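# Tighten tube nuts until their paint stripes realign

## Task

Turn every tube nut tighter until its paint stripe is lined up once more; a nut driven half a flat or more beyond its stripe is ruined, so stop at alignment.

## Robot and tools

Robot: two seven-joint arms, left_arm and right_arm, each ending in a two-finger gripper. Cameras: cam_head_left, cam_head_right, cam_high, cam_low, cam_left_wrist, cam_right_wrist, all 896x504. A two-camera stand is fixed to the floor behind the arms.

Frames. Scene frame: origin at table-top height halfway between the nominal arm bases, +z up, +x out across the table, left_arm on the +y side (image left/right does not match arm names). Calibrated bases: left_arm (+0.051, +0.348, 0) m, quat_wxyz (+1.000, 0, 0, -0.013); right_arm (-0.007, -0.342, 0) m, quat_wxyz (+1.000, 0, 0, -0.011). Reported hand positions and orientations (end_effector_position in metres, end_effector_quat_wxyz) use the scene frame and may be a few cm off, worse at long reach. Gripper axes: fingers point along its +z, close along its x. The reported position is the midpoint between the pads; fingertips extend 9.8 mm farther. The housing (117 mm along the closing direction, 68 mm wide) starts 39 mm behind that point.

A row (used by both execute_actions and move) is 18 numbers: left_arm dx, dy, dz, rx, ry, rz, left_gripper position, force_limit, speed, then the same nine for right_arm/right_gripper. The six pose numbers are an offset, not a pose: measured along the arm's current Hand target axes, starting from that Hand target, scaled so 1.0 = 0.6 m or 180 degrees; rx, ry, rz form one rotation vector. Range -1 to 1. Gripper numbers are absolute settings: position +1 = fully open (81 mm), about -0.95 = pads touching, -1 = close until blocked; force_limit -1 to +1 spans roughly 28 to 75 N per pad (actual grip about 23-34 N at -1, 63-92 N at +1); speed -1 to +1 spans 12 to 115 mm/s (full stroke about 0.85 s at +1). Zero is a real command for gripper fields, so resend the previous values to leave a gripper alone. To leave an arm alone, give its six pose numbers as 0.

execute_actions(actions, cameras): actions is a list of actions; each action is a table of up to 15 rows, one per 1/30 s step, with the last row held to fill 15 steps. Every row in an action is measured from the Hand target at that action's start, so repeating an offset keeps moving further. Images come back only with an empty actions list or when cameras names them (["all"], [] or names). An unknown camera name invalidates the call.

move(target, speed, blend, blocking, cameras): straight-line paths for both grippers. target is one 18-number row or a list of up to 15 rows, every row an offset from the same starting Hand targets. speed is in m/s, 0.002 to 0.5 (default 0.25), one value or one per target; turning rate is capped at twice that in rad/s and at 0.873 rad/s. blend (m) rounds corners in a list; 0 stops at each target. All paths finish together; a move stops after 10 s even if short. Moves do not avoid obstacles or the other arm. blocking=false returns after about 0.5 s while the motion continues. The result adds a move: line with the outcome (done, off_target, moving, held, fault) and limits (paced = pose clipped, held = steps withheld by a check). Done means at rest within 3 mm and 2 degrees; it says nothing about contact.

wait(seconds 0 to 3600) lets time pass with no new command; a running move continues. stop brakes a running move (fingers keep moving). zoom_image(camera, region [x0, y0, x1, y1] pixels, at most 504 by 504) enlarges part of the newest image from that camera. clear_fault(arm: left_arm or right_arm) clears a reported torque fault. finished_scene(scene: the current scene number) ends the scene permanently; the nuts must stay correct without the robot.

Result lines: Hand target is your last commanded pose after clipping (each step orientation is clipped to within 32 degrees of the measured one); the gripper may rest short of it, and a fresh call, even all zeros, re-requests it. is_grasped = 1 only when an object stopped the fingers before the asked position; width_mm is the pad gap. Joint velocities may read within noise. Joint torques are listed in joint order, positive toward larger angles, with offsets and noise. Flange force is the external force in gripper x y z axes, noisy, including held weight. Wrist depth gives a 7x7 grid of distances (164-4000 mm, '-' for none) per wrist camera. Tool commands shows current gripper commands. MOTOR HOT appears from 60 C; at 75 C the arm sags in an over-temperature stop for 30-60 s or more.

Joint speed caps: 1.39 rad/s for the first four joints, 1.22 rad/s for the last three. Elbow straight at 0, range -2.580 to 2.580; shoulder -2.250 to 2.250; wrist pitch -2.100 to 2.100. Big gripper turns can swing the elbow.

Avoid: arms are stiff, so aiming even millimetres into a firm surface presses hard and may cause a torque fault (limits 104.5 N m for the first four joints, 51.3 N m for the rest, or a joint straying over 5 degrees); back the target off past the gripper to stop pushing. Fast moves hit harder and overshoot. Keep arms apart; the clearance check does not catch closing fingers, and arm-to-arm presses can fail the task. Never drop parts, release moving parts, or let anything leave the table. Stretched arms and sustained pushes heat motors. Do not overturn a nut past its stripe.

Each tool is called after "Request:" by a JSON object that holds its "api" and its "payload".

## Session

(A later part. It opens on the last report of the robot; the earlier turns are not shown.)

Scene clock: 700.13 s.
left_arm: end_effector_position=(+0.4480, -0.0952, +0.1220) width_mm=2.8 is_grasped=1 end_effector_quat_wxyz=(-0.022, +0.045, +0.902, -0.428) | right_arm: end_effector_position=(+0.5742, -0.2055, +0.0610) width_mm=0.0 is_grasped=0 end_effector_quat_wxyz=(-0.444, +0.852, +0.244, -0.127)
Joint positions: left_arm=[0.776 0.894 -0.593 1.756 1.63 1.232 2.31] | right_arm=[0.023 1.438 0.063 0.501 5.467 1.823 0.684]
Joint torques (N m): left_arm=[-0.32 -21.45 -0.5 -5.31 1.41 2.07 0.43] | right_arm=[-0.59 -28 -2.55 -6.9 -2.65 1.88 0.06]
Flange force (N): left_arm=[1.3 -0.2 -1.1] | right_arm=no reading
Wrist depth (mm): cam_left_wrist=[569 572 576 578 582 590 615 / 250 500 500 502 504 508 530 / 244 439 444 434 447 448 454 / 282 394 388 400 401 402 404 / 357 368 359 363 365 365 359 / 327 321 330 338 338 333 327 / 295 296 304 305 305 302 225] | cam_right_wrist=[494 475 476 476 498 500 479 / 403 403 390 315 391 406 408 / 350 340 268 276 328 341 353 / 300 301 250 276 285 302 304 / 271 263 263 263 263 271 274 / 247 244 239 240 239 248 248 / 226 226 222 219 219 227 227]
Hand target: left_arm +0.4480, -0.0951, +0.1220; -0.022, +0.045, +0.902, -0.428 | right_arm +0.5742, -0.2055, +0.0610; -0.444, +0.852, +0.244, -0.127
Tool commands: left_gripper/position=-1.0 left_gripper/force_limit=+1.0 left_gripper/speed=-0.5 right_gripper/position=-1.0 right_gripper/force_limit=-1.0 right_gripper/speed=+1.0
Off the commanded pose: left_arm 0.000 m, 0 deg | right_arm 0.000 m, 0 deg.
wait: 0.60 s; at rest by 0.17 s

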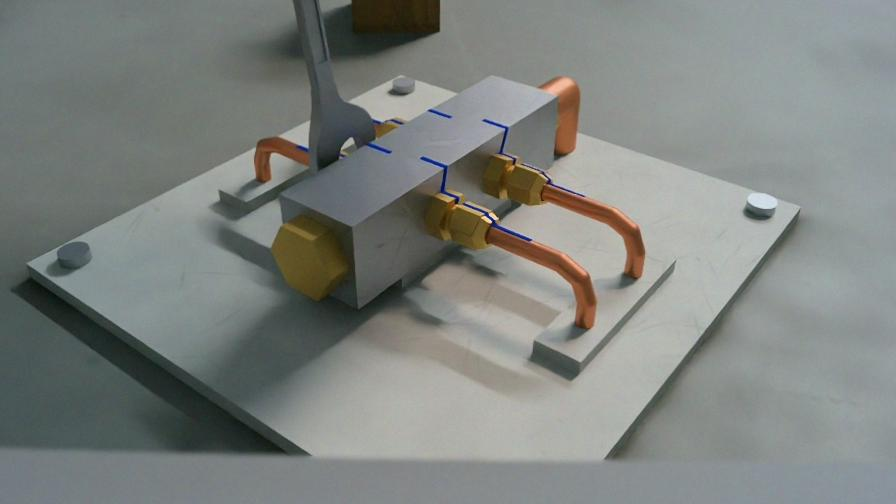

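Request:
{"api": "move", "payload": {"target": [0,0.0033,0.0007,0,0,0,-1,1,-0.5,0,0,0,0,0,0,-1,-1,1], "speed": 0.03}}

Request:
{"api": "move", "payload": {"target": [0,0.0033,0.0007,0,0,0,-1,1,-0.5,0,0,0,0,0,0,-1,-1,1], "speed": 0.03}}

Scene clock: 701.27 s.
left_arm: end_effector_position=(+0.4481, -0.0943, +0.1203) width_mm=2.8 is_grasped=1 end_effector_quat_wxyz=(-0.022, +0.045, +0.902, -0.428) | right_arm: end_effector_position=(+0.5742, -0.2055, +0.0610) width_mm=0.0 is_grasped=0 end_effector_quat_wxyz=(-0.444, +0.852, +0.244, -0.127)
Joint positions: left_arm=[0.774 0.897 -0.592 1.758 1.632 1.233 2.305] | right_arm=[0.023 1.438 0.063 0.501 5.467 1.823 0.684]
Joint torques (N m): left_arm=[-2.68 -10.34 -2.73 -0.63 -1.54 -1.98 0.36] | right_arm=[-0.59 -28.02 -2.58 -6.93 -2.65 1.89 0.07]
Flange force (N): left_arm=[1.7 -17.2 -9.1] | right_arm=no reading
Wrist depth (mm): cam_left_wrist=[571 579 576 580 584 593 619 / 251 500 500 505 505 512 530 / 244 441 444 434 449 449 454 / 282 394 389 400 401 403 405 / 357 367 361 363 364 365 360 / 328 - 331 338 338 333 328 / 295 296 304 305 304 302 225] | cam_right_wrist=[495 475 475 476 498 499 480 / 403 403 390 315 391 406 406 / 350 340 267 277 328 341 353 / 300 301 249 276 285 302 304 / 272 263 263 264 264 271 274 / 246 244 239 240 239 248 249 / 226 226 222 219 220 227 227]
Hand target: left_arm +0.4481, -0.0942, +0.1202; -0.022, +0.045, +0.902, -0.428 | right_arm +0.5742, -0.2055, +0.0610; -0.444, +0.852, +0.244, -0.127
Off the commanded pose: left_arm 0.000 m, 0 deg | right_arm 0.000 m, 0 deg.
move: done

Scene clock: 701.77 s.
left_arm: end_effector_position=(+0.4482, -0.0934, +0.1185) width_mm=2.8 is_grasped=1 end_effector_quat_wxyz=(-0.022, +0.045, +0.902, -0.428) | right_arm: end_effector_position=(+0.5742, -0.2055, +0.0610) width_mm=0.0 is_grasped=0 end_effector_quat_wxyz=(-0.444, +0.852, +0.244, -0.127)
Joint positions: left_arm=[0.772 0.9 -0.592 1.759 1.634 1.234 2.299] | right_arm=[0.023 1.438 0.063 0.501 5.467 1.823 0.684]
Joint torques (N m): left_arm=[-5.41 5.82 -5.27 5.18 -5.23 -7.84 0.14] | right_arm=[-0.65 -28 -2.55 -6.88 -2.65 1.88 0.07]
Flange force (N): left_arm=[3.7 -41.1 -23.7] | right_arm=no reading
Wrist depth (mm): cam_left_wrist=[574 583 580 585 589 593 619 / 251 503 503 507 509 513 533 / 245 444 445 437 449 450 456 / 279 397 390 400 402 404 407 / 358 368 361 363 372 365 359 / 327 - 330 338 338 333 328 / 296 297 304 305 300 302 225] | cam_right_wrist=[494 475 475 476 500 501 479 / 403 403 389 315 391 407 408 / 350 340 268 276 327 341 354 / 300 300 249 276 285 302 304 / 271 263 263 264 264 271 274 / 247 245 239 239 240 248 248 / 226 226 222 219 220 227 227]
Hand target: left_arm +0.4482, -0.0933, +0.1184; -0.022, +0.045, +0.902, -0.428 | right_arm +0.5742, -0.2055, +0.0610; -0.444, +0.852, +0.244, -0.127
Off the commanded pose: left_arm 0.000 m, 0 deg | right_arm 0.000 m, 0 deg.
move: done

Request:
{"api": "move", "payload": {"target": [[0,-0.0081,-0.0018,0,0,0,-1,1,-0.5,0,0,0,0,0,0,-1,-1,1],[0,-0.0078,-0.0032,0,0,0,-1,1,-0.5,0,0,0,0,0,0,-1,-1,1],[0,-0.0020,-0.0019,0,0,0,-1,1,-0.5,0,0,0,0,0,0,-1,-1,1]], "speed": 0.04}}

Request:
{"api": "move", "payload": {"target": [0,0.0024,0.0006,0,0,0,-1,1,-0.5,0,0,0,0,0,0,-1,-1,1], "speed": 0.03}}

Scene clock: 703.00 s.
left_arm: end_effector_position=(+0.4482, -0.0933, +0.1202) width_mm=2.8 is_grasped=1 end_effector_quat_wxyz=(-0.022, +0.045, +0.902, -0.428) | right_arm: end_effector_position=(+0.5742, -0.2055, +0.0610) width_mm=0.0 is_grasped=0 end_effector_quat_wxyz=(-0.444, +0.852, +0.244, -0.127)
Joint positions: left_arm=[0.773 0.897 -0.593 1.759 1.632 1.235 2.303] | right_arm=[0.023 1.438 0.063 0.501 5.467 1.823 0.684]
Joint torques (N m): left_arm=[-3.56 -8.99 -3.63 0.66 -2.48 -2.64 0.42] | right_arm=[-0.61 -28 -2.55 -6.92 -2.65 1.9 0.05]
Flange force (N): left_arm=[0.5 -19.9 -7.6] | right_arm=no reading
Wrist depth (mm): cam_left_wrist=[551 575 578 582 586 591 619 / 251 500 500 505 508 510 531 / 245 444 445 436 448 451 457 / 283 396 390 399 403 401 405 / 358 367 361 363 365 364 360 / 327 - 330 338 340 333 327 / 296 296 304 305 306 301 225] | cam_right_wrist=[495 473 475 476 499 501 479 / 404 404 389 316 391 407 408 / 350 340 268 276 328 341 353 / 301 301 249 276 286 302 304 / 271 263 263 263 263 271 274 / 247 244 239 240 239 248 249 / 226 226 222 219 219 227 227]
Hand target: left_arm +0.4482, -0.0932, +0.1201; -0.022, +0.045, +0.902, -0.428 | right_arm +0.5742, -0.2055, +0.0610; -0.444, +0.852, +0.244, -0.127
Off the commanded pose: left_arm 0.000 m, 0 deg | right_arm 0.000 m, 0 deg.
move: done

Scene clock: 703.50 s.
left_arm: end_effector_position=(+0.4483, -0.0926, +0.1188) width_mm=2.8 is_grasped=1 end_effector_quat_wxyz=(-0.022, +0.045, +0.902, -0.428) | right_arm: end_effector_position=(+0.5742, -0.2055, +0.0610) width_mm=0.0 is_grasped=0 end_effector_quat_wxyz=(-0.444, +0.852, +0.244, -0.127)
Joint positions: left_arm=[0.771 0.9 -0.592 1.76 1.633 1.235 2.299] | right_arm=[0.023 1.438 0.063 0.501 5.467 1.823 0.684]
Joint torques (N m): left_arm=[-5.49 4.24 -5.47 5.32 -5.38 -7.34 0.29] | right_arm=[-0.59 -28.03 -2.56 -6.88 -2.67 1.89 0.09]
Flange force (N): left_arm=[2.2 -39.1 -20.2] | right_arm=no reading
Wrist depth (mm): cam_left_wrist=[577 581 581 586 588 593 621 / 251 501 504 507 509 512 534 / 246 443 445 436 449 452 455 / 281 396 392 400 402 404 405 / 359 368 361 364 365 365 360 / 328 - 330 338 340 334 327 / 296 297 305 306 300 301 225] | cam_right_wrist=[496 475 476 477 499 499 482 / 403 404 390 316 392 407 407 / 350 340 267 276 327 342 354 / 300 301 249 277 285 302 304 / 272 263 263 263 263 271 274 / 247 245 239 239 240 248 248 / 226 226 222 219 220 227 227]
Hand target: left_arm +0.4483, -0.0926, +0.1187; -0.022, +0.045, +0.902, -0.428 | right_arm +0.5742, -0.2055, +0.0610; -0.444, +0.852, +0.244, -0.127
Off the commanded pose: left_arm 0.000 m, 0 deg | right_arm 0.000 m, 0 deg.
move: done

Request:
{"api": "wait", "payload": {"seconds": 0.5, "cameras": ["cam_right_wrist", "cam_left_wrist", "cam_head_right"]}}

Request:
{"api": "zoom_image", "payload": {"camera": "cam_right_wrist", "region": [300, 110, 390, 180]}}

Request:
{"api": "zoom_image", "payload": {"camera": "cam_head_right", "region": [500, 260, 620, 380]}}

Scene clock: 707.13 s.
left_arm: end_effector_position=(+0.4483, -0.0926, +0.1187) width_mm=2.8 is_grasped=1 end_effector_quat_wxyz=(-0.022, +0.045, +0.902, -0.428) | right_arm: end_effector_position=(+0.5742, -0.2055, +0.0610) width_mm=0.0 is_grasped=0 end_effector_quat_wxyz=(-0.444, +0.852, +0.244, -0.127)
Joint positions: left_arm=[0.771 0.9 -0.592 1.76 1.633 1.235 2.299] | right_arm=[0.023 1.438 0.063 0.501 5.467 1.823 0.684]
Joint torques (N m): left_arm=[-5.42 4.77 -5.57 5.47 -5.52 -7.54 0.29] | right_arm=[-0.64 -28.03 -2.55 -6.9 -2.67 1.9 0.07]
Flange force (N): left_arm=[2.3 -39.6 -20.8] | right_arm=no reading
Wrist depth (mm): cam_left_wrist=[576 582 583 583 588 597 621 / 251 502 502 507 510 512 533 / 246 443 445 435 450 452 452 / 282 398 389 400 402 405 406 / 359 369 361 363 365 365 360 / 329 - 330 339 339 334 328 / 296 297 305 306 306 302 225] | cam_right_wrist=[496 473 476 478 500 499 480 / 403 404 389 316 392 407 407 / 350 340 267 276 328 342 353 / 300 300 249 276 285 302 304 / 271 263 263 264 263 271 273 / 246 244 239 239 240 248 248 / 226 226 222 219 219 227 227]
Hand target: left_arm +0.4483, -0.0926, +0.1187; -0.022, +0.045, +0.902, -0.428 | right_arm +0.5742, -0.2055, +0.0610; -0.444, +0.852, +0.244, -0.127
Tool commands: left_gripper/position=-1.0 left_gripper/force_limit=+1.0 left_gripper/speed=-0.5 right_gripper/position=-1.0 right_gripper/force_limit=-1.0 right_gripper/speed=+1.0
Off the commanded pose: left_arm 0.000 m, 0 deg | right_arm 0.000 m, 0 deg.
wait: 0.50 s; at rest from the start
Images, in order (width x height): cam_head_right 896x504, cam_left_wrist 896x504, cam_right_wrist 896x504.

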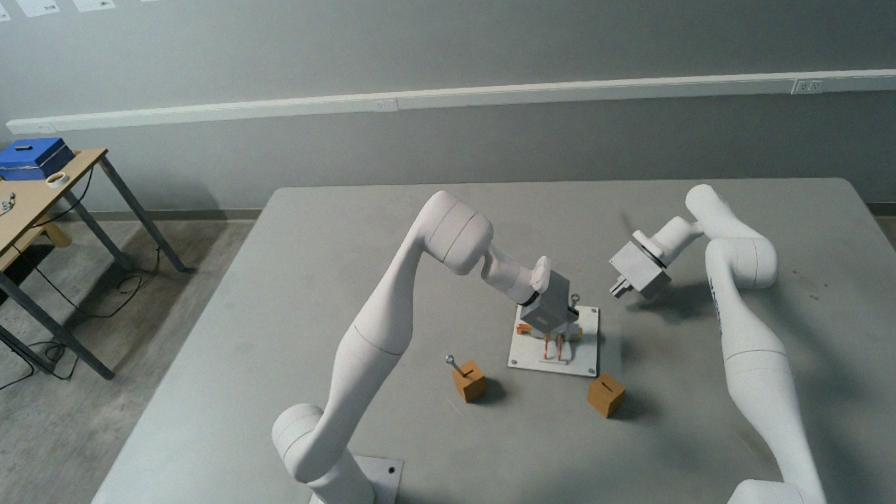

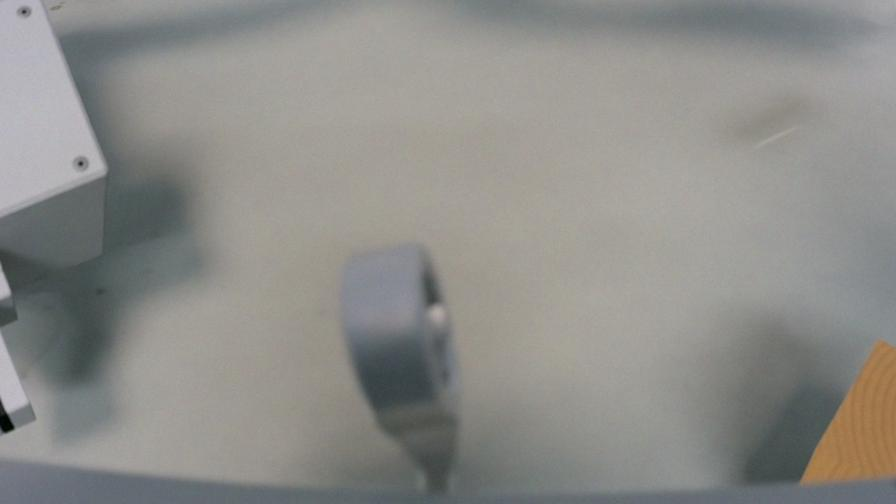

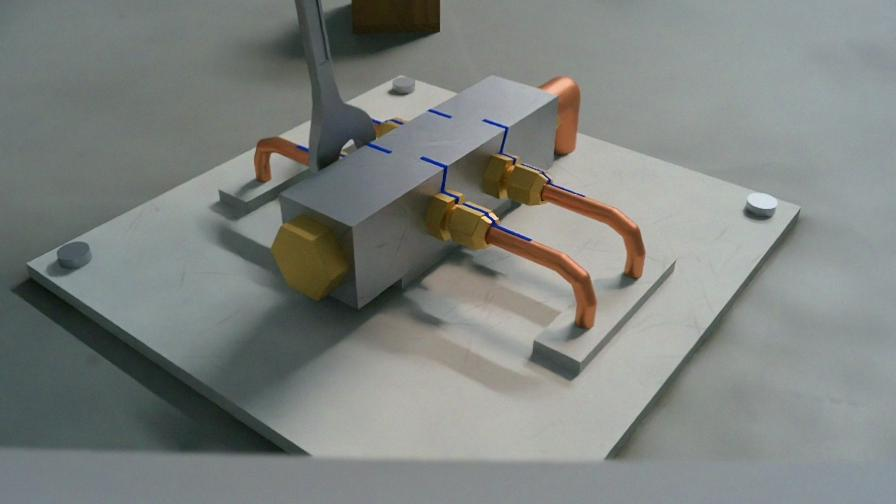

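Scaled by 5.600 from the camera's image (finer frame: 1280x720).

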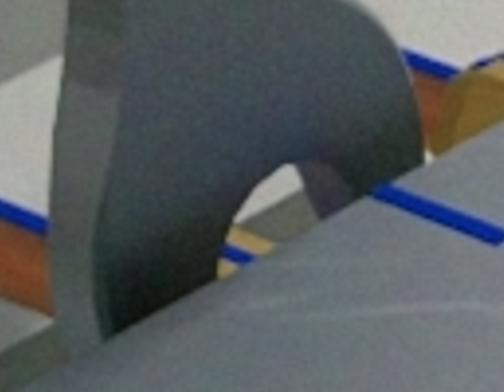

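Scaled by 4.200 from the camera's image (finer frame: 1280x720).

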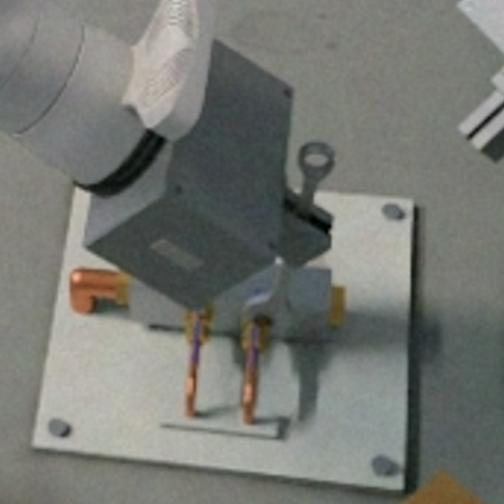

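Request:
{"api": "zoom_image", "payload": {"camera": "cam_head_right", "region": [540, 315, 590, 365]}}

Scaled by 10.080 from the camera's image (finer frame: 1280x720).

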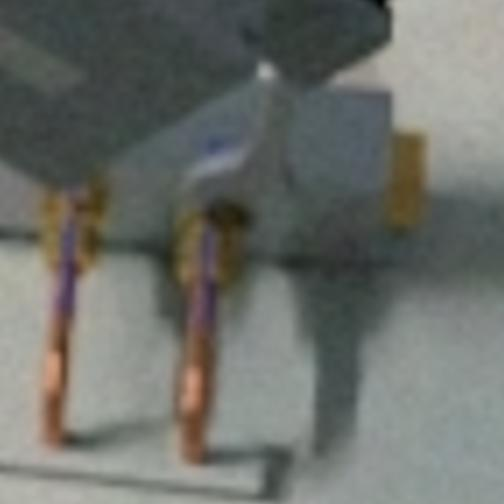

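Request:
{"api": "move", "payload": {"target": [[0,-0.0098,-0.0022,0,0,0,-1,1,-0.5,0,0,0,0,0,0,-1,-1,1],[0.0167,-0.0102,-0.0006,0,0,0,-1,1,-0.5,0,0,0,0,0,0,-1,-1,1],[0.0167,-0.0020,0.0012,0,0,0,-1,1,-0.5,0,0,0,0,0,0,-1,-1,1]], "speed": 0.05}}

Request:
{"api": "wait", "payload": {"seconds": 0.6, "cameras": ["cam_right_wrist", "cam_head_right"]}}

Request:
{"api": "zoom_image", "payload": {"camera": "cam_right_wrist", "region": [270, 90, 390, 190]}}

Request:
{"api": "zoom_image", "payload": {"camera": "cam_head_right", "region": [540, 315, 590, 365]}}

Scene clock: 710.97 s.
left_arm: end_effector_position=(+0.4382, -0.0929, +0.1192) width_mm=2.8 is_grasped=1 end_effector_quat_wxyz=(-0.022, +0.045, +0.902, -0.428) | right_arm: end_effector_position=(+0.5742, -0.2055, +0.0610) width_mm=0.0 is_grasped=0 end_effector_quat_wxyz=(-0.444, +0.852, +0.244, -0.127)
Joint positions: left_arm=[0.785 0.887 -0.592 1.792 1.643 1.227 2.281] | right_arm=[0.023 1.438 0.063 0.501 5.467 1.823 0.684]
Joint torques (N m): left_arm=[-1.76 -21.32 -2.09 -4.63 0.96 1.53 0.34] | right_arm=[-0.6 -28 -2.52 -6.92 -2.66 1.88 0.03]
Flange force (N): left_arm=[1.1 -1.5 2.3] | right_arm=no reading
Wrist depth (mm): cam_left_wrist=[561 568 568 573 578 585 610 / 476 492 495 500 500 506 525 / 256 436 439 429 443 445 447 / 372 391 384 395 396 398 401 / 345 363 356 357 360 361 355 / 317 - 326 333 329 330 237 / 292 293 300 302 297 303 221] | cam_right_wrist=[493 495 475 477 500 500 480 / 402 404 322 316 391 407 407 / 351 339 268 276 328 341 354 / 300 300 249 276 286 303 304 / 272 263 263 264 263 271 274 / 247 244 239 239 240 248 248 / 226 226 222 219 219 227 228]
Hand target: left_arm +0.4382, -0.0929, +0.1192; -0.022, +0.045, +0.902, -0.428 | right_arm +0.5742, -0.2055, +0.0610; -0.444, +0.852, +0.244, -0.127
Off the commanded pose: left_arm 0.000 m, 0 deg | right_arm 0.000 m, 0 deg.
move: done

Scene clock: 711.57 s.
left_arm: end_effector_position=(+0.4382, -0.0929, +0.1192) width_mm=2.8 is_grasped=1 end_effector_quat_wxyz=(-0.022, +0.045, +0.902, -0.428) | right_arm: end_effector_position=(+0.5742, -0.2055, +0.0610) width_mm=0.0 is_grasped=0 end_effector_quat_wxyz=(-0.444, +0.852, +0.244, -0.127)
Joint positions: left_arm=[0.785 0.887 -0.592 1.792 1.643 1.227 2.281] | right_arm=[0.023 1.438 0.063 0.501 5.467 1.823 0.684]
Joint torques (N m): left_arm=[-1.95 -21.29 -2 -4.56 0.96 1.52 0.39] | right_arm=[-0.6 -28.02 -2.58 -6.88 -2.64 1.88 0.05]
Flange force (N): left_arm=[1.2 -1.7 2.4] | right_arm=no reading
Wrist depth (mm): cam_left_wrist=[565 567 570 572 577 584 610 / 475 492 494 497 499 505 522 / 256 436 437 430 441 445 450 / 370 390 383 395 395 399 401 / 346 362 357 359 360 361 355 / 317 - 326 334 329 330 236 / 291 294 300 301 297 303 221] | cam_right_wrist=[494 496 475 475 500 500 480 / 402 404 321 316 390 406 407 / 351 339 267 277 328 341 354 / 300 300 249 276 285 302 304 / 272 263 263 263 263 271 274 / 247 244 239 240 239 248 248 / 226 226 222 220 219 227 228]
Hand target: left_arm +0.4382, -0.0929, +0.1192; -0.022, +0.045, +0.902, -0.428 | right_arm +0.5742, -0.2055, +0.0610; -0.444, +0.852, +0.244, -0.127
Tool commands: left_gripper/position=-1.0 left_gripper/force_limit=+1.0 left_gripper/speed=-0.5 right_gripper/position=-1.0 right_gripper/force_limit=-1.0 right_gripper/speed=+1.0
Off the commanded pose: left_arm 0.000 m, 0 deg | right_arm 0.000 m, 0 deg.
wait: 0.60 s; at rest by 0.17 s
Images, in order (width x height): cam_head_right 896x504, cam_right_wrist 896x504.

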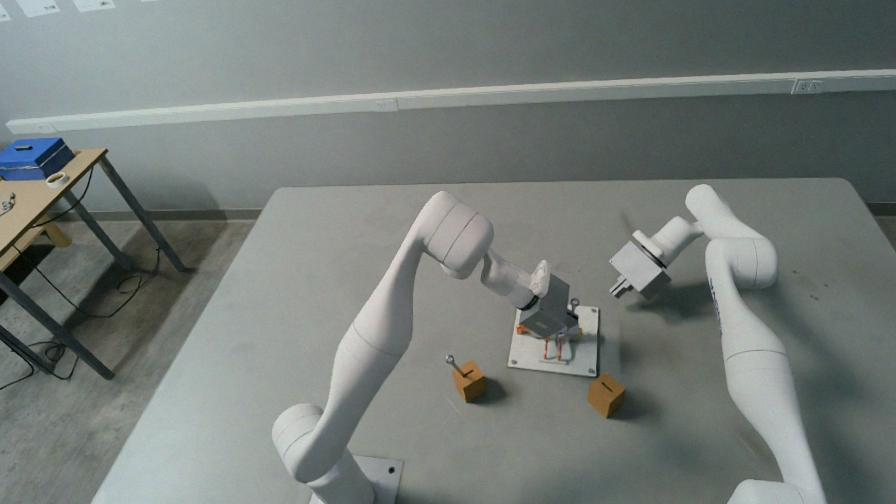

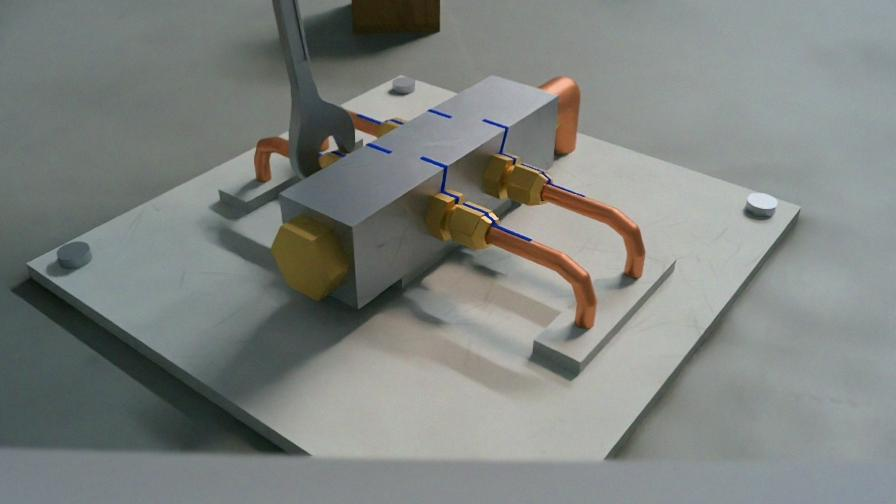

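Scaled by 4.200 from the camera's image (finer frame: 1280x720).

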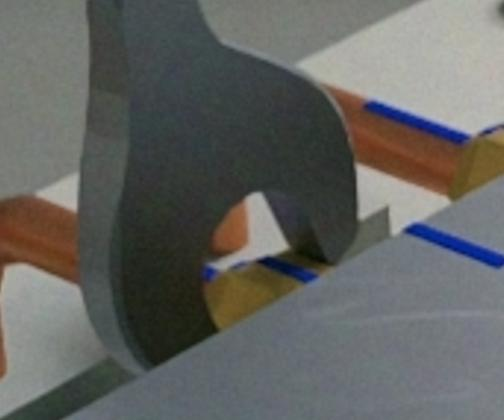

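Scaled by 10.080 from the camera's image (finer frame: 1280x720).

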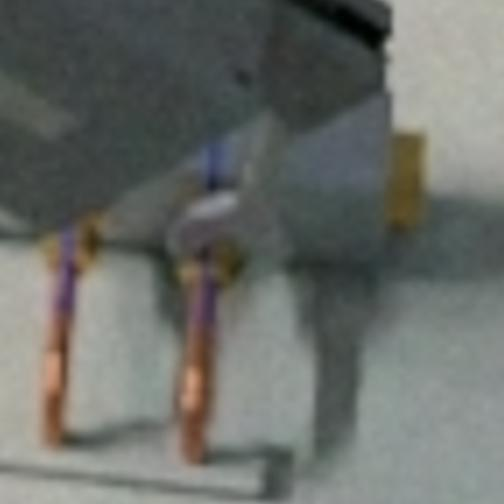

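Request:
{"api": "move", "payload": {"target": [0,0.0049,0.0011,0,0,0,-1,1,-0.5,0,0,0,0,0,0,-1,-1,1], "speed": 0.04}}

Request:
{"api": "move", "payload": {"target": [0,0.0049,0.0011,0,0,0,-1,1,-0.5,0,0,0,0,0,0,-1,-1,1], "speed": 0.04, "cameras": ["cam_right_wrist"]}}

Request:
{"api": "zoom_image", "payload": {"camera": "cam_right_wrist", "region": [270, 90, 390, 190]}}

Scene clock: 713.13 s.
left_arm: end_effector_position=(+0.4384, -0.0915, +0.1165) width_mm=2.8 is_grasped=1 end_effector_quat_wxyz=(-0.022, +0.045, +0.902, -0.428) | right_arm: end_effector_position=(+0.5742, -0.2055, +0.0610) width_mm=0.0 is_grasped=0 end_effector_quat_wxyz=(-0.444, +0.852, +0.244, -0.127)
Joint positions: left_arm=[0.782 0.893 -0.591 1.794 1.646 1.229 2.273] | right_arm=[0.023 1.438 0.063 0.501 5.467 1.823 0.684]
Joint torques (N m): left_arm=[-2.37 -21.14 -2.43 -4.13 0.72 1.35 0.37] | right_arm=[-0.6 -27.99 -2.59 -6.91 -2.66 1.91 0.06]
Flange force (N): left_arm=[0.7 -2.4 3.5] | right_arm=no reading
Wrist depth (mm): cam_left_wrist=[556 562 563 566 568 578 606 / 458 487 488 493 493 499 520 / 262 431 434 436 437 441 444 / 368 386 387 390 392 394 396 / 348 352 352 354 357 356 351 / 314 - 322 324 324 326 232 / 289 290 297 298 294 300 219] | cam_right_wrist=[494 475 474 478 500 500 479 / 404 402 322 316 390 407 407 / 350 340 267 276 328 341 354 / 301 301 249 276 285 301 304 / 272 263 263 264 263 271 274 / 246 244 239 239 239 248 248 / 226 226 222 219 219 227 227]
Hand target: left_arm +0.4383, -0.0915, +0.1165; -0.022, +0.045, +0.902, -0.428 | right_arm +0.5742, -0.2055, +0.0610; -0.444, +0.852, +0.244, -0.127
Off the commanded pose: left_arm 0.000 m, 0 deg | right_arm 0.000 m, 0 deg.
move: done

Scene clock: 713.63 s.
left_arm: end_effector_position=(+0.4385, -0.0902, +0.1138) width_mm=2.8 is_grasped=1 end_effector_quat_wxyz=(-0.022, +0.045, +0.902, -0.428) | right_arm: end_effector_position=(+0.5742, -0.2055, +0.0610) width_mm=0.0 is_grasped=0 end_effector_quat_wxyz=(-0.444, +0.852, +0.244, -0.127)
Joint positions: left_arm=[0.779 0.898 -0.59 1.797 1.65 1.231 2.265] | right_arm=[0.023 1.438 0.063 0.501 5.467 1.823 0.684]
Joint torques (N m): left_arm=[-2.94 -21.29 -2.99 -4.07 0.68 1.2 0.36] | right_arm=[-0.64 -28.04 -2.52 -6.93 -2.68 1.89 0.05]
Flange force (N): left_arm=[1.2 -2.7 4.6] | right_arm=no reading
Wrist depth (mm): cam_left_wrist=[551 553 556 559 564 572 597 / 451 480 486 485 490 493 512 / 265 426 431 433 433 435 438 / 372 383 384 387 386 390 392 / 345 347 349 350 352 352 355 / 310 - 319 319 321 323 229 / 286 286 294 295 291 297 219] | cam_right_wrist=[494 475 475 476 499 499 481 / 404 404 391 315 391 407 407 / 350 340 267 276 328 342 354 / 300 300 249 277 285 303 304 / 272 263 263 264 263 271 273 / 246 244 239 239 240 248 248 / 226 226 222 219 219 227 227]
Hand target: left_arm +0.4385, -0.0902, +0.1138; -0.022, +0.045, +0.902, -0.428 | right_arm +0.5742, -0.2055, +0.0610; -0.444, +0.852, +0.244, -0.127
Off the commanded pose: left_arm 0.000 m, 0 deg | right_arm 0.000 m, 0 deg.
move: done

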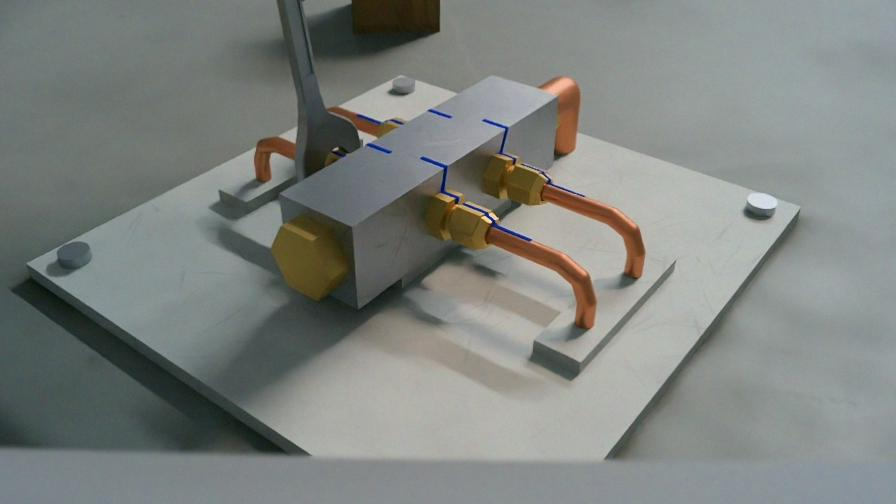

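Scaled by 4.200 from the camera's image (finer frame: 1280x720).

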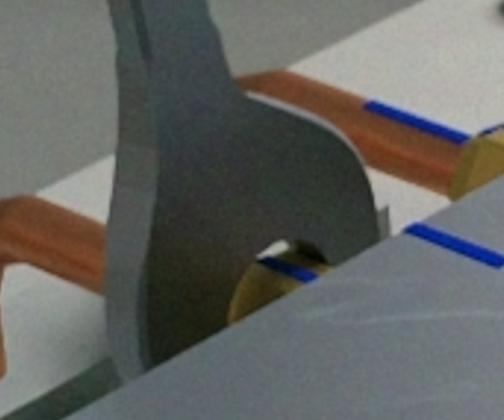

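Request:
{"api": "move", "payload": {"target": [0,0.0033,0.0007,0,0,0,-1,1,-0.5,0,0,0,0,0,0,-1,-1,1], "speed": 0.04}}

Request:
{"api": "move", "payload": {"target": [-0.0058,0,0,0,0,0,-1,1,-0.5,0,0,0,0,0,0,-1,-1,1], "speed": 0.03, "cameras": ["cam_right_wrist"]}}

Request:
{"api": "zoom_image", "payload": {"camera": "cam_right_wrist", "region": [270, 90, 390, 190]}}

Scene clock: 714.70 s.
left_arm: end_effector_position=(+0.4386, -0.0893, +0.1121) width_mm=2.8 is_grasped=1 end_effector_quat_wxyz=(-0.022, +0.045, +0.902, -0.428) | right_arm: end_effector_position=(+0.5742, -0.2055, +0.0610) width_mm=0.0 is_grasped=0 end_effector_quat_wxyz=(-0.444, +0.852, +0.244, -0.127)
Joint positions: left_arm=[0.777 0.901 -0.589 1.798 1.652 1.232 2.26] | right_arm=[0.023 1.438 0.063 0.501 5.467 1.823 0.684]
Joint torques (N m): left_arm=[-3.97 -15.22 -3.93 -1.46 -0.96 -0.89 0.39] | right_arm=[-0.61 -28 -2.58 -6.88 -2.65 1.88 0.05]
Flange force (N): left_arm=[1.1 -11.9 0.2] | right_arm=no reading
Wrist depth (mm): cam_left_wrist=[551 554 554 558 564 571 595 / 252 480 483 486 490 494 512 / 267 426 427 427 431 434 439 / 369 381 383 384 388 388 390 / 338 353 348 349 350 352 354 / 309 - 317 319 - 320 227 / 286 286 292 293 290 296 219] | cam_right_wrist=[493 474 476 477 498 500 480 / 403 404 389 316 391 407 407 / 351 340 267 276 328 341 353 / 301 300 249 277 285 302 304 / 272 263 263 264 263 271 273 / 247 245 239 239 240 248 248 / 226 226 222 219 220 227 227]
Hand target: left_arm +0.4386, -0.0892, +0.1120; -0.022, +0.045, +0.902, -0.428 | right_arm +0.5742, -0.2055, +0.0610; -0.444, +0.852, +0.244, -0.127
Off the commanded pose: left_arm 0.000 m, 0 deg | right_arm 0.000 m, 0 deg.
move: done

Scene clock: 715.20 s.
left_arm: end_effector_position=(+0.4420, -0.0896, +0.1120) width_mm=2.8 is_grasped=1 end_effector_quat_wxyz=(-0.022, +0.045, +0.902, -0.428) | right_arm: end_effector_position=(+0.5742, -0.2055, +0.0610) width_mm=0.0 is_grasped=0 end_effector_quat_wxyz=(-0.444, +0.852, +0.244, -0.127)
Joint positions: left_arm=[0.773 0.905 -0.589 1.786 1.648 1.234 2.267] | right_arm=[0.023 1.438 0.063 0.501 5.467 1.823 0.684]
Joint torques (N m): left_arm=[-5.8 -16.01 -5.68 -4.52 0.61 -2.48 -0.2] | right_arm=[-0.6 -28.02 -2.55 -6.89 -2.68 1.91 0.08]
Flange force (N): left_arm=[8.9 -11.7 -2.9] | right_arm=no reading
Wrist depth (mm): cam_left_wrist=[530 555 553 561 565 570 596 / 247 478 484 486 489 494 510 / 264 424 426 428 432 433 438 / 370 381 385 385 387 389 390 / 337 353 347 348 357 351 353 / 309 - 318 314 327 322 228 / 285 286 287 293 288 295 222] | cam_right_wrist=[496 473 475 478 499 499 480 / 402 403 391 316 391 407 408 / 351 340 267 276 328 341 353 / 300 300 249 276 286 302 304 / 271 263 264 264 263 271 273 / 246 244 239 239 240 248 249 / 226 226 222 219 219 227 227]
Hand target: left_arm +0.4420, -0.0896, +0.1120; -0.022, +0.045, +0.902, -0.428 | right_arm +0.5742, -0.2055, +0.0610; -0.444, +0.852, +0.244, -0.127
Off the commanded pose: left_arm 0.000 m, 0 deg | right_arm 0.000 m, 0 deg.
move: done

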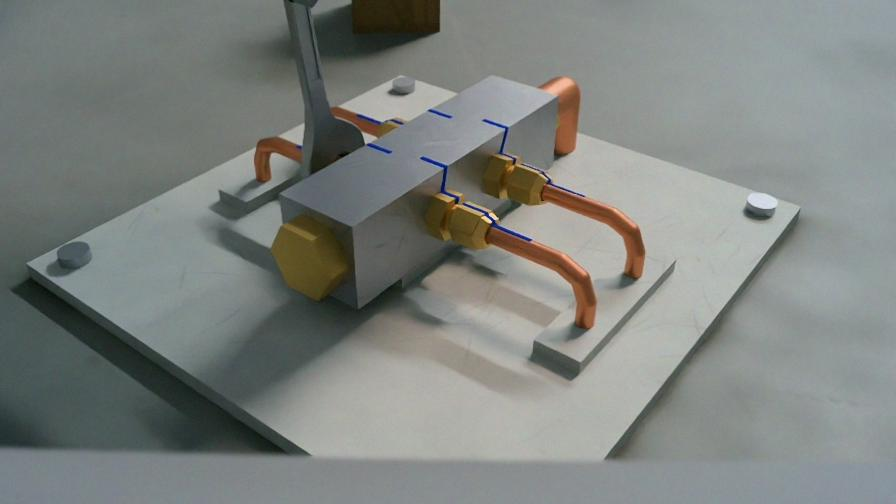

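Scaled by 4.200 from the camera's image (finer frame: 1280x720).

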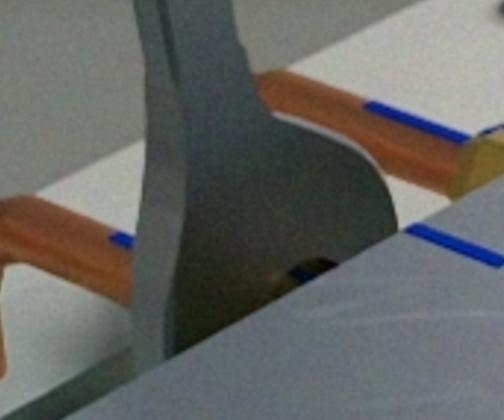

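Request:
{"api": "move", "payload": {"target": [[0,-0.0057,0.0108,-0.0278,0,0,-1,1,-0.5,0,0,0,0,0,0,-1,-1,1],[0,-0.0081,0.0174,-0.0444,0,0,-1,1,-0.5,0,0,0,0,0,0,-1,-1,1]], "speed": 0.03, "blend": 0.001, "cameras": ["cam_right_wrist"]}}

Request:
{"api": "zoom_image", "payload": {"camera": "cam_right_wrist", "region": [270, 90, 390, 190]}}

Scene clock: 719.10 s.
left_arm: end_effector_position=(+0.4409, -0.1007, +0.1092) width_mm=2.8 is_grasped=1 end_effector_quat_wxyz=(-0.019, +0.047, +0.930, -0.364) | right_arm: end_effector_position=(+0.5742, -0.2055, +0.0610) width_mm=0.0 is_grasped=0 end_effector_quat_wxyz=(-0.444, +0.852, +0.244, -0.127)
Joint positions: left_arm=[0.872 0.882 -0.641 1.723 1.541 1.131 2.444] | right_arm=[0.023 1.438 0.063 0.501 5.467 1.823 0.684]
Joint torques (N m): left_arm=[22.55 0.3 19.65 -18.32 8.27 -1.52 -0.79] | right_arm=[-0.64 -28.01 -2.59 -6.94 -2.66 1.88 0.06]
Flange force (N): left_arm=[26.6 15.1 -95.4] | right_arm=no reading
Wrist depth (mm): cam_left_wrist=[435 435 439 440 444 445 459 / 378 395 391 399 401 401 405 / 354 362 363 365 360 368 370 / 327 334 337 336 338 338 341 / 309 311 311 307 314 314 310 / 284 - 286 291 288 293 216 / 266 - 272 273 270 271 225] | cam_right_wrist=[494 474 474 477 500 500 479 / 403 404 389 316 392 407 408 / 350 339 267 276 327 341 354 / 301 300 249 277 285 302 305 / 271 263 263 263 263 271 274 / 247 245 239 239 240 248 248 / 226 226 222 219 220 227 227]
Hand target: left_arm +0.4409, -0.1007, +0.1092; -0.019, +0.047, +0.930, -0.364 | right_arm +0.5742, -0.2055, +0.0610; -0.444, +0.852, +0.244, -0.127
Off the commanded pose: left_arm 0.000 m, 0 deg | right_arm 0.000 m, 0 deg.
move: done

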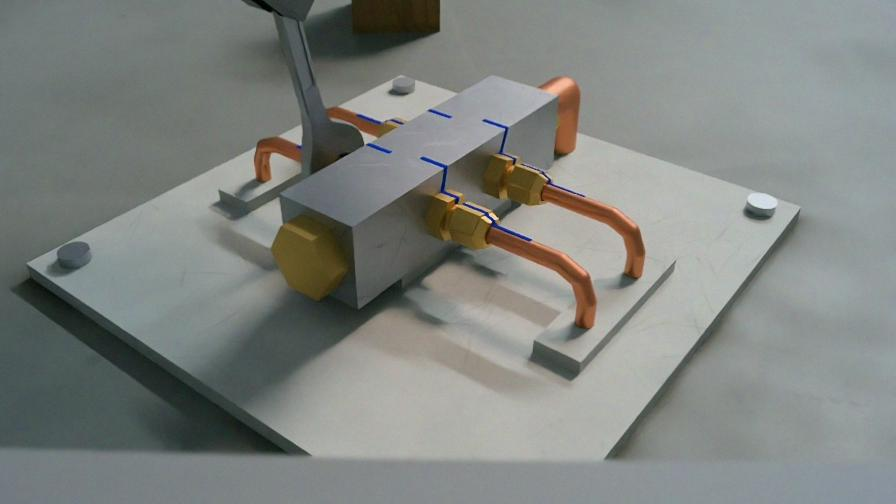

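Scaled by 4.200 from the camera's image (finer frame: 1280x720).

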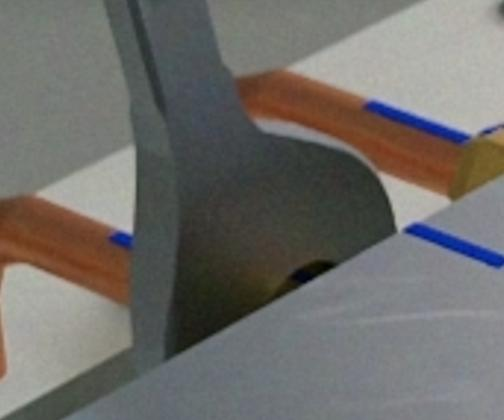

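Request:
{"api": "move", "payload": {"target": [[0,-0.0024,0.0087,-0.0222,0,0,-1,1,-0.5,0,0,0,0,0,0,-1,-1,1]], "speed": 0.03, "cameras": ["cam_right_wrist"]}}

Request:
{"api": "zoom_image", "payload": {"camera": "cam_right_wrist", "region": [270, 90, 390, 190]}}

Scene clock: 720.87 s.
left_arm: end_effector_position=(+0.4404, -0.1053, +0.1063) width_mm=2.8 is_grasped=1 end_effector_quat_wxyz=(-0.017, +0.047, +0.942, -0.332) | right_arm: end_effector_position=(+0.5742, -0.2055, +0.0610) width_mm=0.0 is_grasped=0 end_effector_quat_wxyz=(-0.444, +0.852, +0.244, -0.127)
Joint positions: left_arm=[0.919 0.882 -0.668 1.685 1.478 1.093 2.539] | right_arm=[0.023 1.438 0.063 0.501 5.467 1.823 0.684]
Joint torques (N m): left_arm=[23.29 -1.22 20.28 -19.29 8.75 -0.99 -0.64] | right_arm=[-0.6 -27.98 -2.58 -6.92 -2.66 1.89 0.08]
Flange force (N): left_arm=[25.0 24.1 -91.7] | right_arm=no reading
Wrist depth (mm): cam_left_wrist=[395 395 388 397 400 402 413 / 350 364 365 366 367 369 372 / 331 337 339 339 341 342 344 / 313 314 315 311 317 318 320 / 292 294 291 296 297 298 299 / 272 - 278 278 276 280 216 / 254 - 262 262 263 261 227] | cam_right_wrist=[494 453 454 476 499 500 480 / 403 404 392 316 392 407 408 / 350 340 268 276 328 341 353 / 301 300 249 276 285 302 304 / 272 263 263 263 263 271 273 / 247 244 239 239 239 248 248 / 226 226 222 220 220 227 228]
Hand target: left_arm +0.4404, -0.1053, +0.1063; -0.017, +0.047, +0.942, -0.332 | right_arm +0.5742, -0.2055, +0.0610; -0.444, +0.852, +0.244, -0.127
Off the commanded pose: left_arm 0.000 m, 0 deg | right_arm 0.000 m, 0 deg.
move: done

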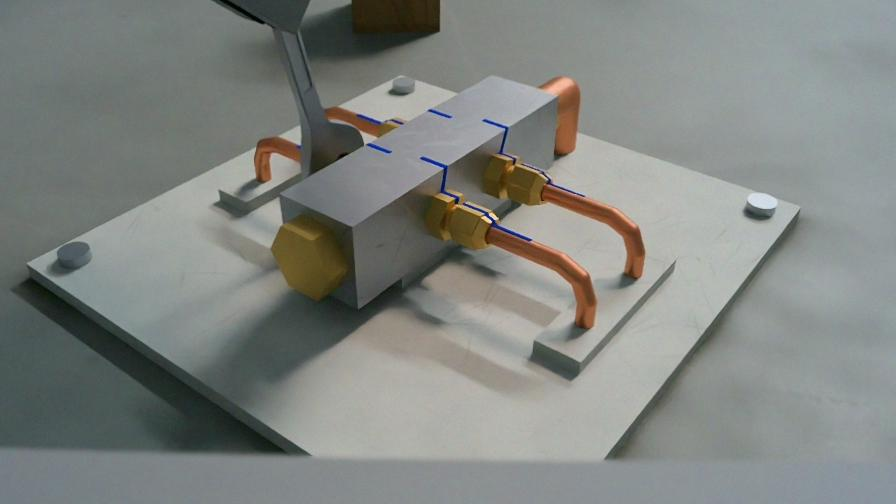

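Scaled by 4.200 from the camera's image (finer frame: 1280x720).

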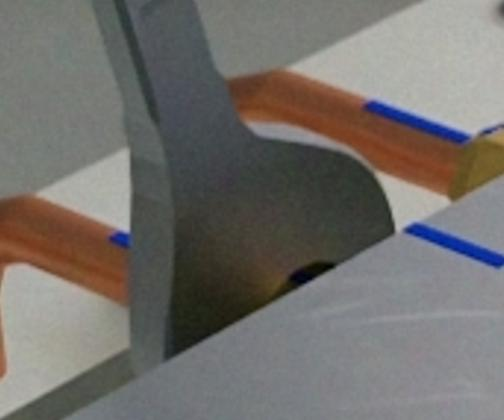

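Request:
{"api": "zoom_image", "payload": {"camera": "cam_right_wrist", "region": [200, 0, 400, 200]}}

Request:
{"api": "execute_actions", "payload": {"actions": [], "cameras": ["cam_head_right", "cam_left_wrist"]}}

Request:
{"api": "zoom_image", "payload": {"camera": "cam_head_right", "region": [530, 280, 610, 360]}}

Scaled by 2.520 from the camera's image (finer frame: 1280x720).

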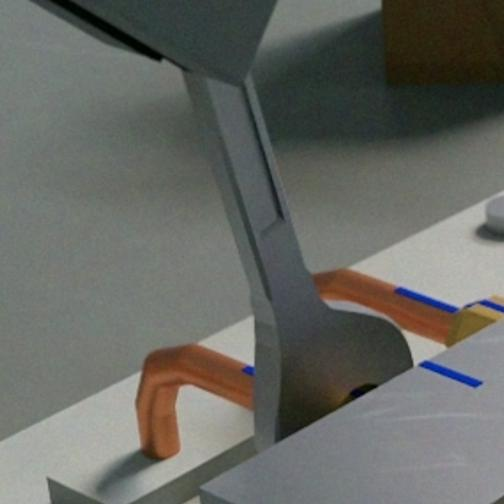

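Scene clock: 722.10 s.
left_arm: end_effector_position=(+0.4404, -0.1053, +0.1063) width_mm=2.8 is_grasped=1 end_effector_quat_wxyz=(-0.017, +0.047, +0.942, -0.332) | right_arm: end_effector_position=(+0.5742, -0.2055, +0.0610) width_mm=0.0 is_grasped=0 end_effector_quat_wxyz=(-0.444, +0.852, +0.244, -0.127)
Joint positions: left_arm=[0.919 0.882 -0.668 1.685 1.478 1.093 2.539] | right_arm=[0.023 1.438 0.063 0.501 5.467 1.823 0.684]
Joint velocities: within noise
Joint torques (N m): left_arm=[23.34 -1.1 20.29 -19.36 8.81 -1.01 -0.65] | right_arm=[-0.6 -28.03 -2.56 -6.88 -2.67 1.87 0.07]
Flange force (N): left_arm=[25.2 24.1 -92.1] | right_arm=no reading
Wrist depth (mm): cam_left_wrist=[395 396 389 398 398 402 412 / 351 365 364 367 368 368 372 / 331 337 339 340 341 342 343 / 313 314 314 311 318 318 319 / 294 295 291 297 297 298 298 / 272 - 277 278 276 280 215 / 254 - 262 263 263 260 227] | cam_right_wrist=[495 454 457 478 499 500 478 / 402 404 392 315 392 407 408 / 350 339 267 276 328 341 354 / 300 300 250 276 285 302 304 / 271 264 263 264 263 271 273 / 246 244 239 239 240 248 248 / 226 226 222 219 219 227 228]
Hand target: left_arm +0.4404, -0.1053, +0.1063; -0.017, +0.047, +0.942, -0.332 | right_arm +0.5742, -0.2055, +0.0610; -0.444, +0.852, +0.244, -0.127
Tool commands: left_gripper/position=-1.0 left_gripper/force_limit=+1.0 left_gripper/speed=-0.5 right_gripper/position=-1.0 right_gripper/force_limit=-1.0 right_gripper/speed=+1.0
Off the commanded pose: left_arm 0.000 m, 0 deg | right_arm 0.000 m, 0 deg.
Images, in order (width x height): cam_head_right 896x504, cam_left_wrist 896x504.

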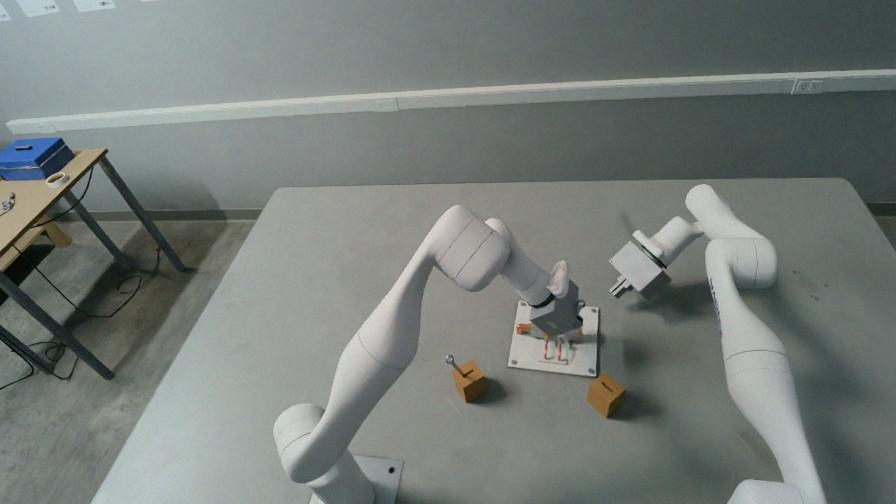

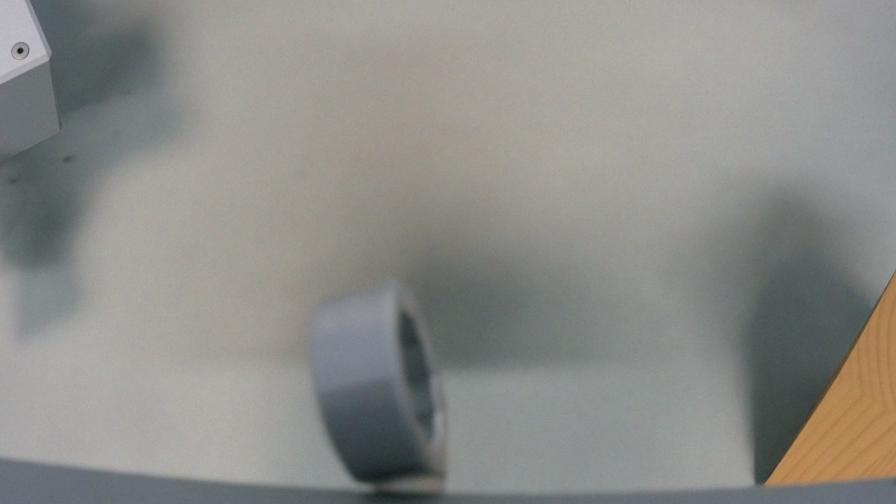

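Scaled by 6.300 from the camera's image (finer frame: 1280x720).

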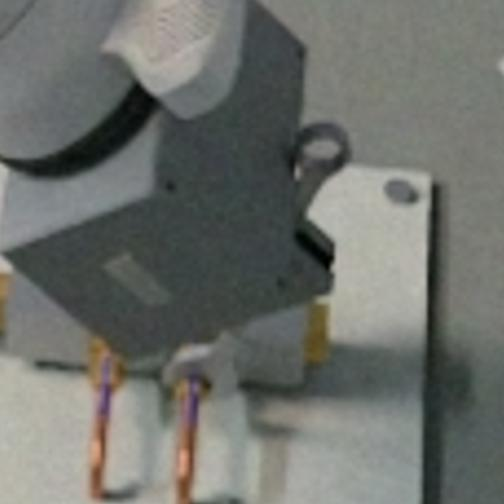

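Request:
{"api": "move", "payload": {"target": [0,0.0056,-0.0104,0.0278,0,0,-1,1,-0.5,0,0,0,0,0,0,-1,-1,1], "speed": 0.04}}

Scene clock: 724.03 s.
left_arm: end_effector_position=(+0.4411, -0.0988, +0.1091) width_mm=2.8 is_grasped=1 end_effector_quat_wxyz=(-0.019, +0.046, +0.927, -0.373) | right_arm: end_effector_position=(+0.5742, -0.2055, +0.0610) width_mm=0.0 is_grasped=0 end_effector_quat_wxyz=(-0.444, +0.852, +0.244, -0.127)
Joint positions: left_arm=[0.858 0.885 -0.634 1.733 1.557 1.142 2.418] | right_arm=[0.023 1.438 0.063 0.501 5.467 1.823 0.684]
Joint torques (N m): left_arm=[0.58 -20.48 0.08 -6.12 1.84 1.83 0.32] | right_arm=[-0.59 -28.06 -2.52 -6.91 -2.64 1.89 0.08]
Flange force (N): left_arm=[2.5 -0.1 -5.5] | right_arm=no reading
Wrist depth (mm): cam_left_wrist=[443 444 448 449 451 455 471 / 384 402 395 406 408 411 412 / 350 367 369 370 364 372 376 / 330 338 339 340 341 342 343 / 311 312 313 310 317 317 312 / 285 - 292 292 - 294 214 / 266 - 273 273 274 272 222] | cam_right_wrist=[493 475 476 477 499 500 480 / 403 404 404 315 391 407 407 / 350 339 268 276 328 341 354 / 300 300 249 277 285 302 305 / 271 263 263 264 263 271 274 / 246 244 239 240 239 248 249 / 226 226 222 219 220 227 227]
Hand target: left_arm +0.4411, -0.0988, +0.1091; -0.019, +0.046, +0.927, -0.373 | right_arm +0.5742, -0.2055, +0.0610; -0.444, +0.852, +0.244, -0.127
Off the commanded pose: left_arm 0.000 m, 0 deg | right_arm 0.000 m, 0 deg.
move: done

Request:
{"api": "move", "payload": {"target": [[0.02,0,0,0,0,0,-1,1,-0.5,0,0,0,0,0,0,-1,-1,1],[0.02,-0.0423,-0.0095,0,0,0,-1,1,-0.5,0,0,0,0,0,0,-1,-1,1]], "speed": [0.05,0.1]}}

Scene clock: 725.30 s.
left_arm: end_effector_position=(+0.4277, -0.1119, +0.1308) width_mm=2.8 is_grasped=1 end_effector_quat_wxyz=(-0.019, +0.046, +0.927, -0.373) | right_arm: end_effector_position=(+0.5742, -0.2055, +0.0610) width_mm=0.0 is_grasped=0 end_effector_quat_wxyz=(-0.444, +0.852, +0.244, -0.127)
Joint positions: left_arm=[0.905 0.836 -0.643 1.741 1.535 1.123 2.476] | right_arm=[0.023 1.438 0.063 0.501 5.467 1.823 0.684]
Joint torques (N m): left_arm=[-0.22 -21.21 -0.94 -5.98 1.43 1.64 0.39] | right_arm=[-0.59 -28.04 -2.56 -6.87 -2.67 1.89 0.08]
Flange force (N): left_arm=[1.0 0.2 -1.1] | right_arm=no reading
Wrist depth (mm): cam_left_wrist=[494 485 487 488 491 496 512 / 438 436 440 442 443 446 450 / 398 399 393 403 404 405 409 / 359 367 368 370 364 372 374 / 333 340 341 342 343 345 345 / 311 - 317 318 - 320 242 / 290 - 297 296 298 299 217] | cam_right_wrist=[495 472 476 477 498 500 481 / 402 403 354 316 390 407 408 / 350 340 267 276 328 341 354 / 300 300 249 276 286 302 304 / 272 263 263 264 263 271 273 / 246 245 239 240 239 248 248 / 226 226 222 219 219 227 227]
Hand target: left_arm +0.4277, -0.1119, +0.1308; -0.019, +0.046, +0.927, -0.373 | right_arm +0.5742, -0.2055, +0.0610; -0.444, +0.852, +0.244, -0.127
Off the commanded pose: left_arm 0.000 m, 0 deg | right_arm 0.000 m, 0 deg.
move: done


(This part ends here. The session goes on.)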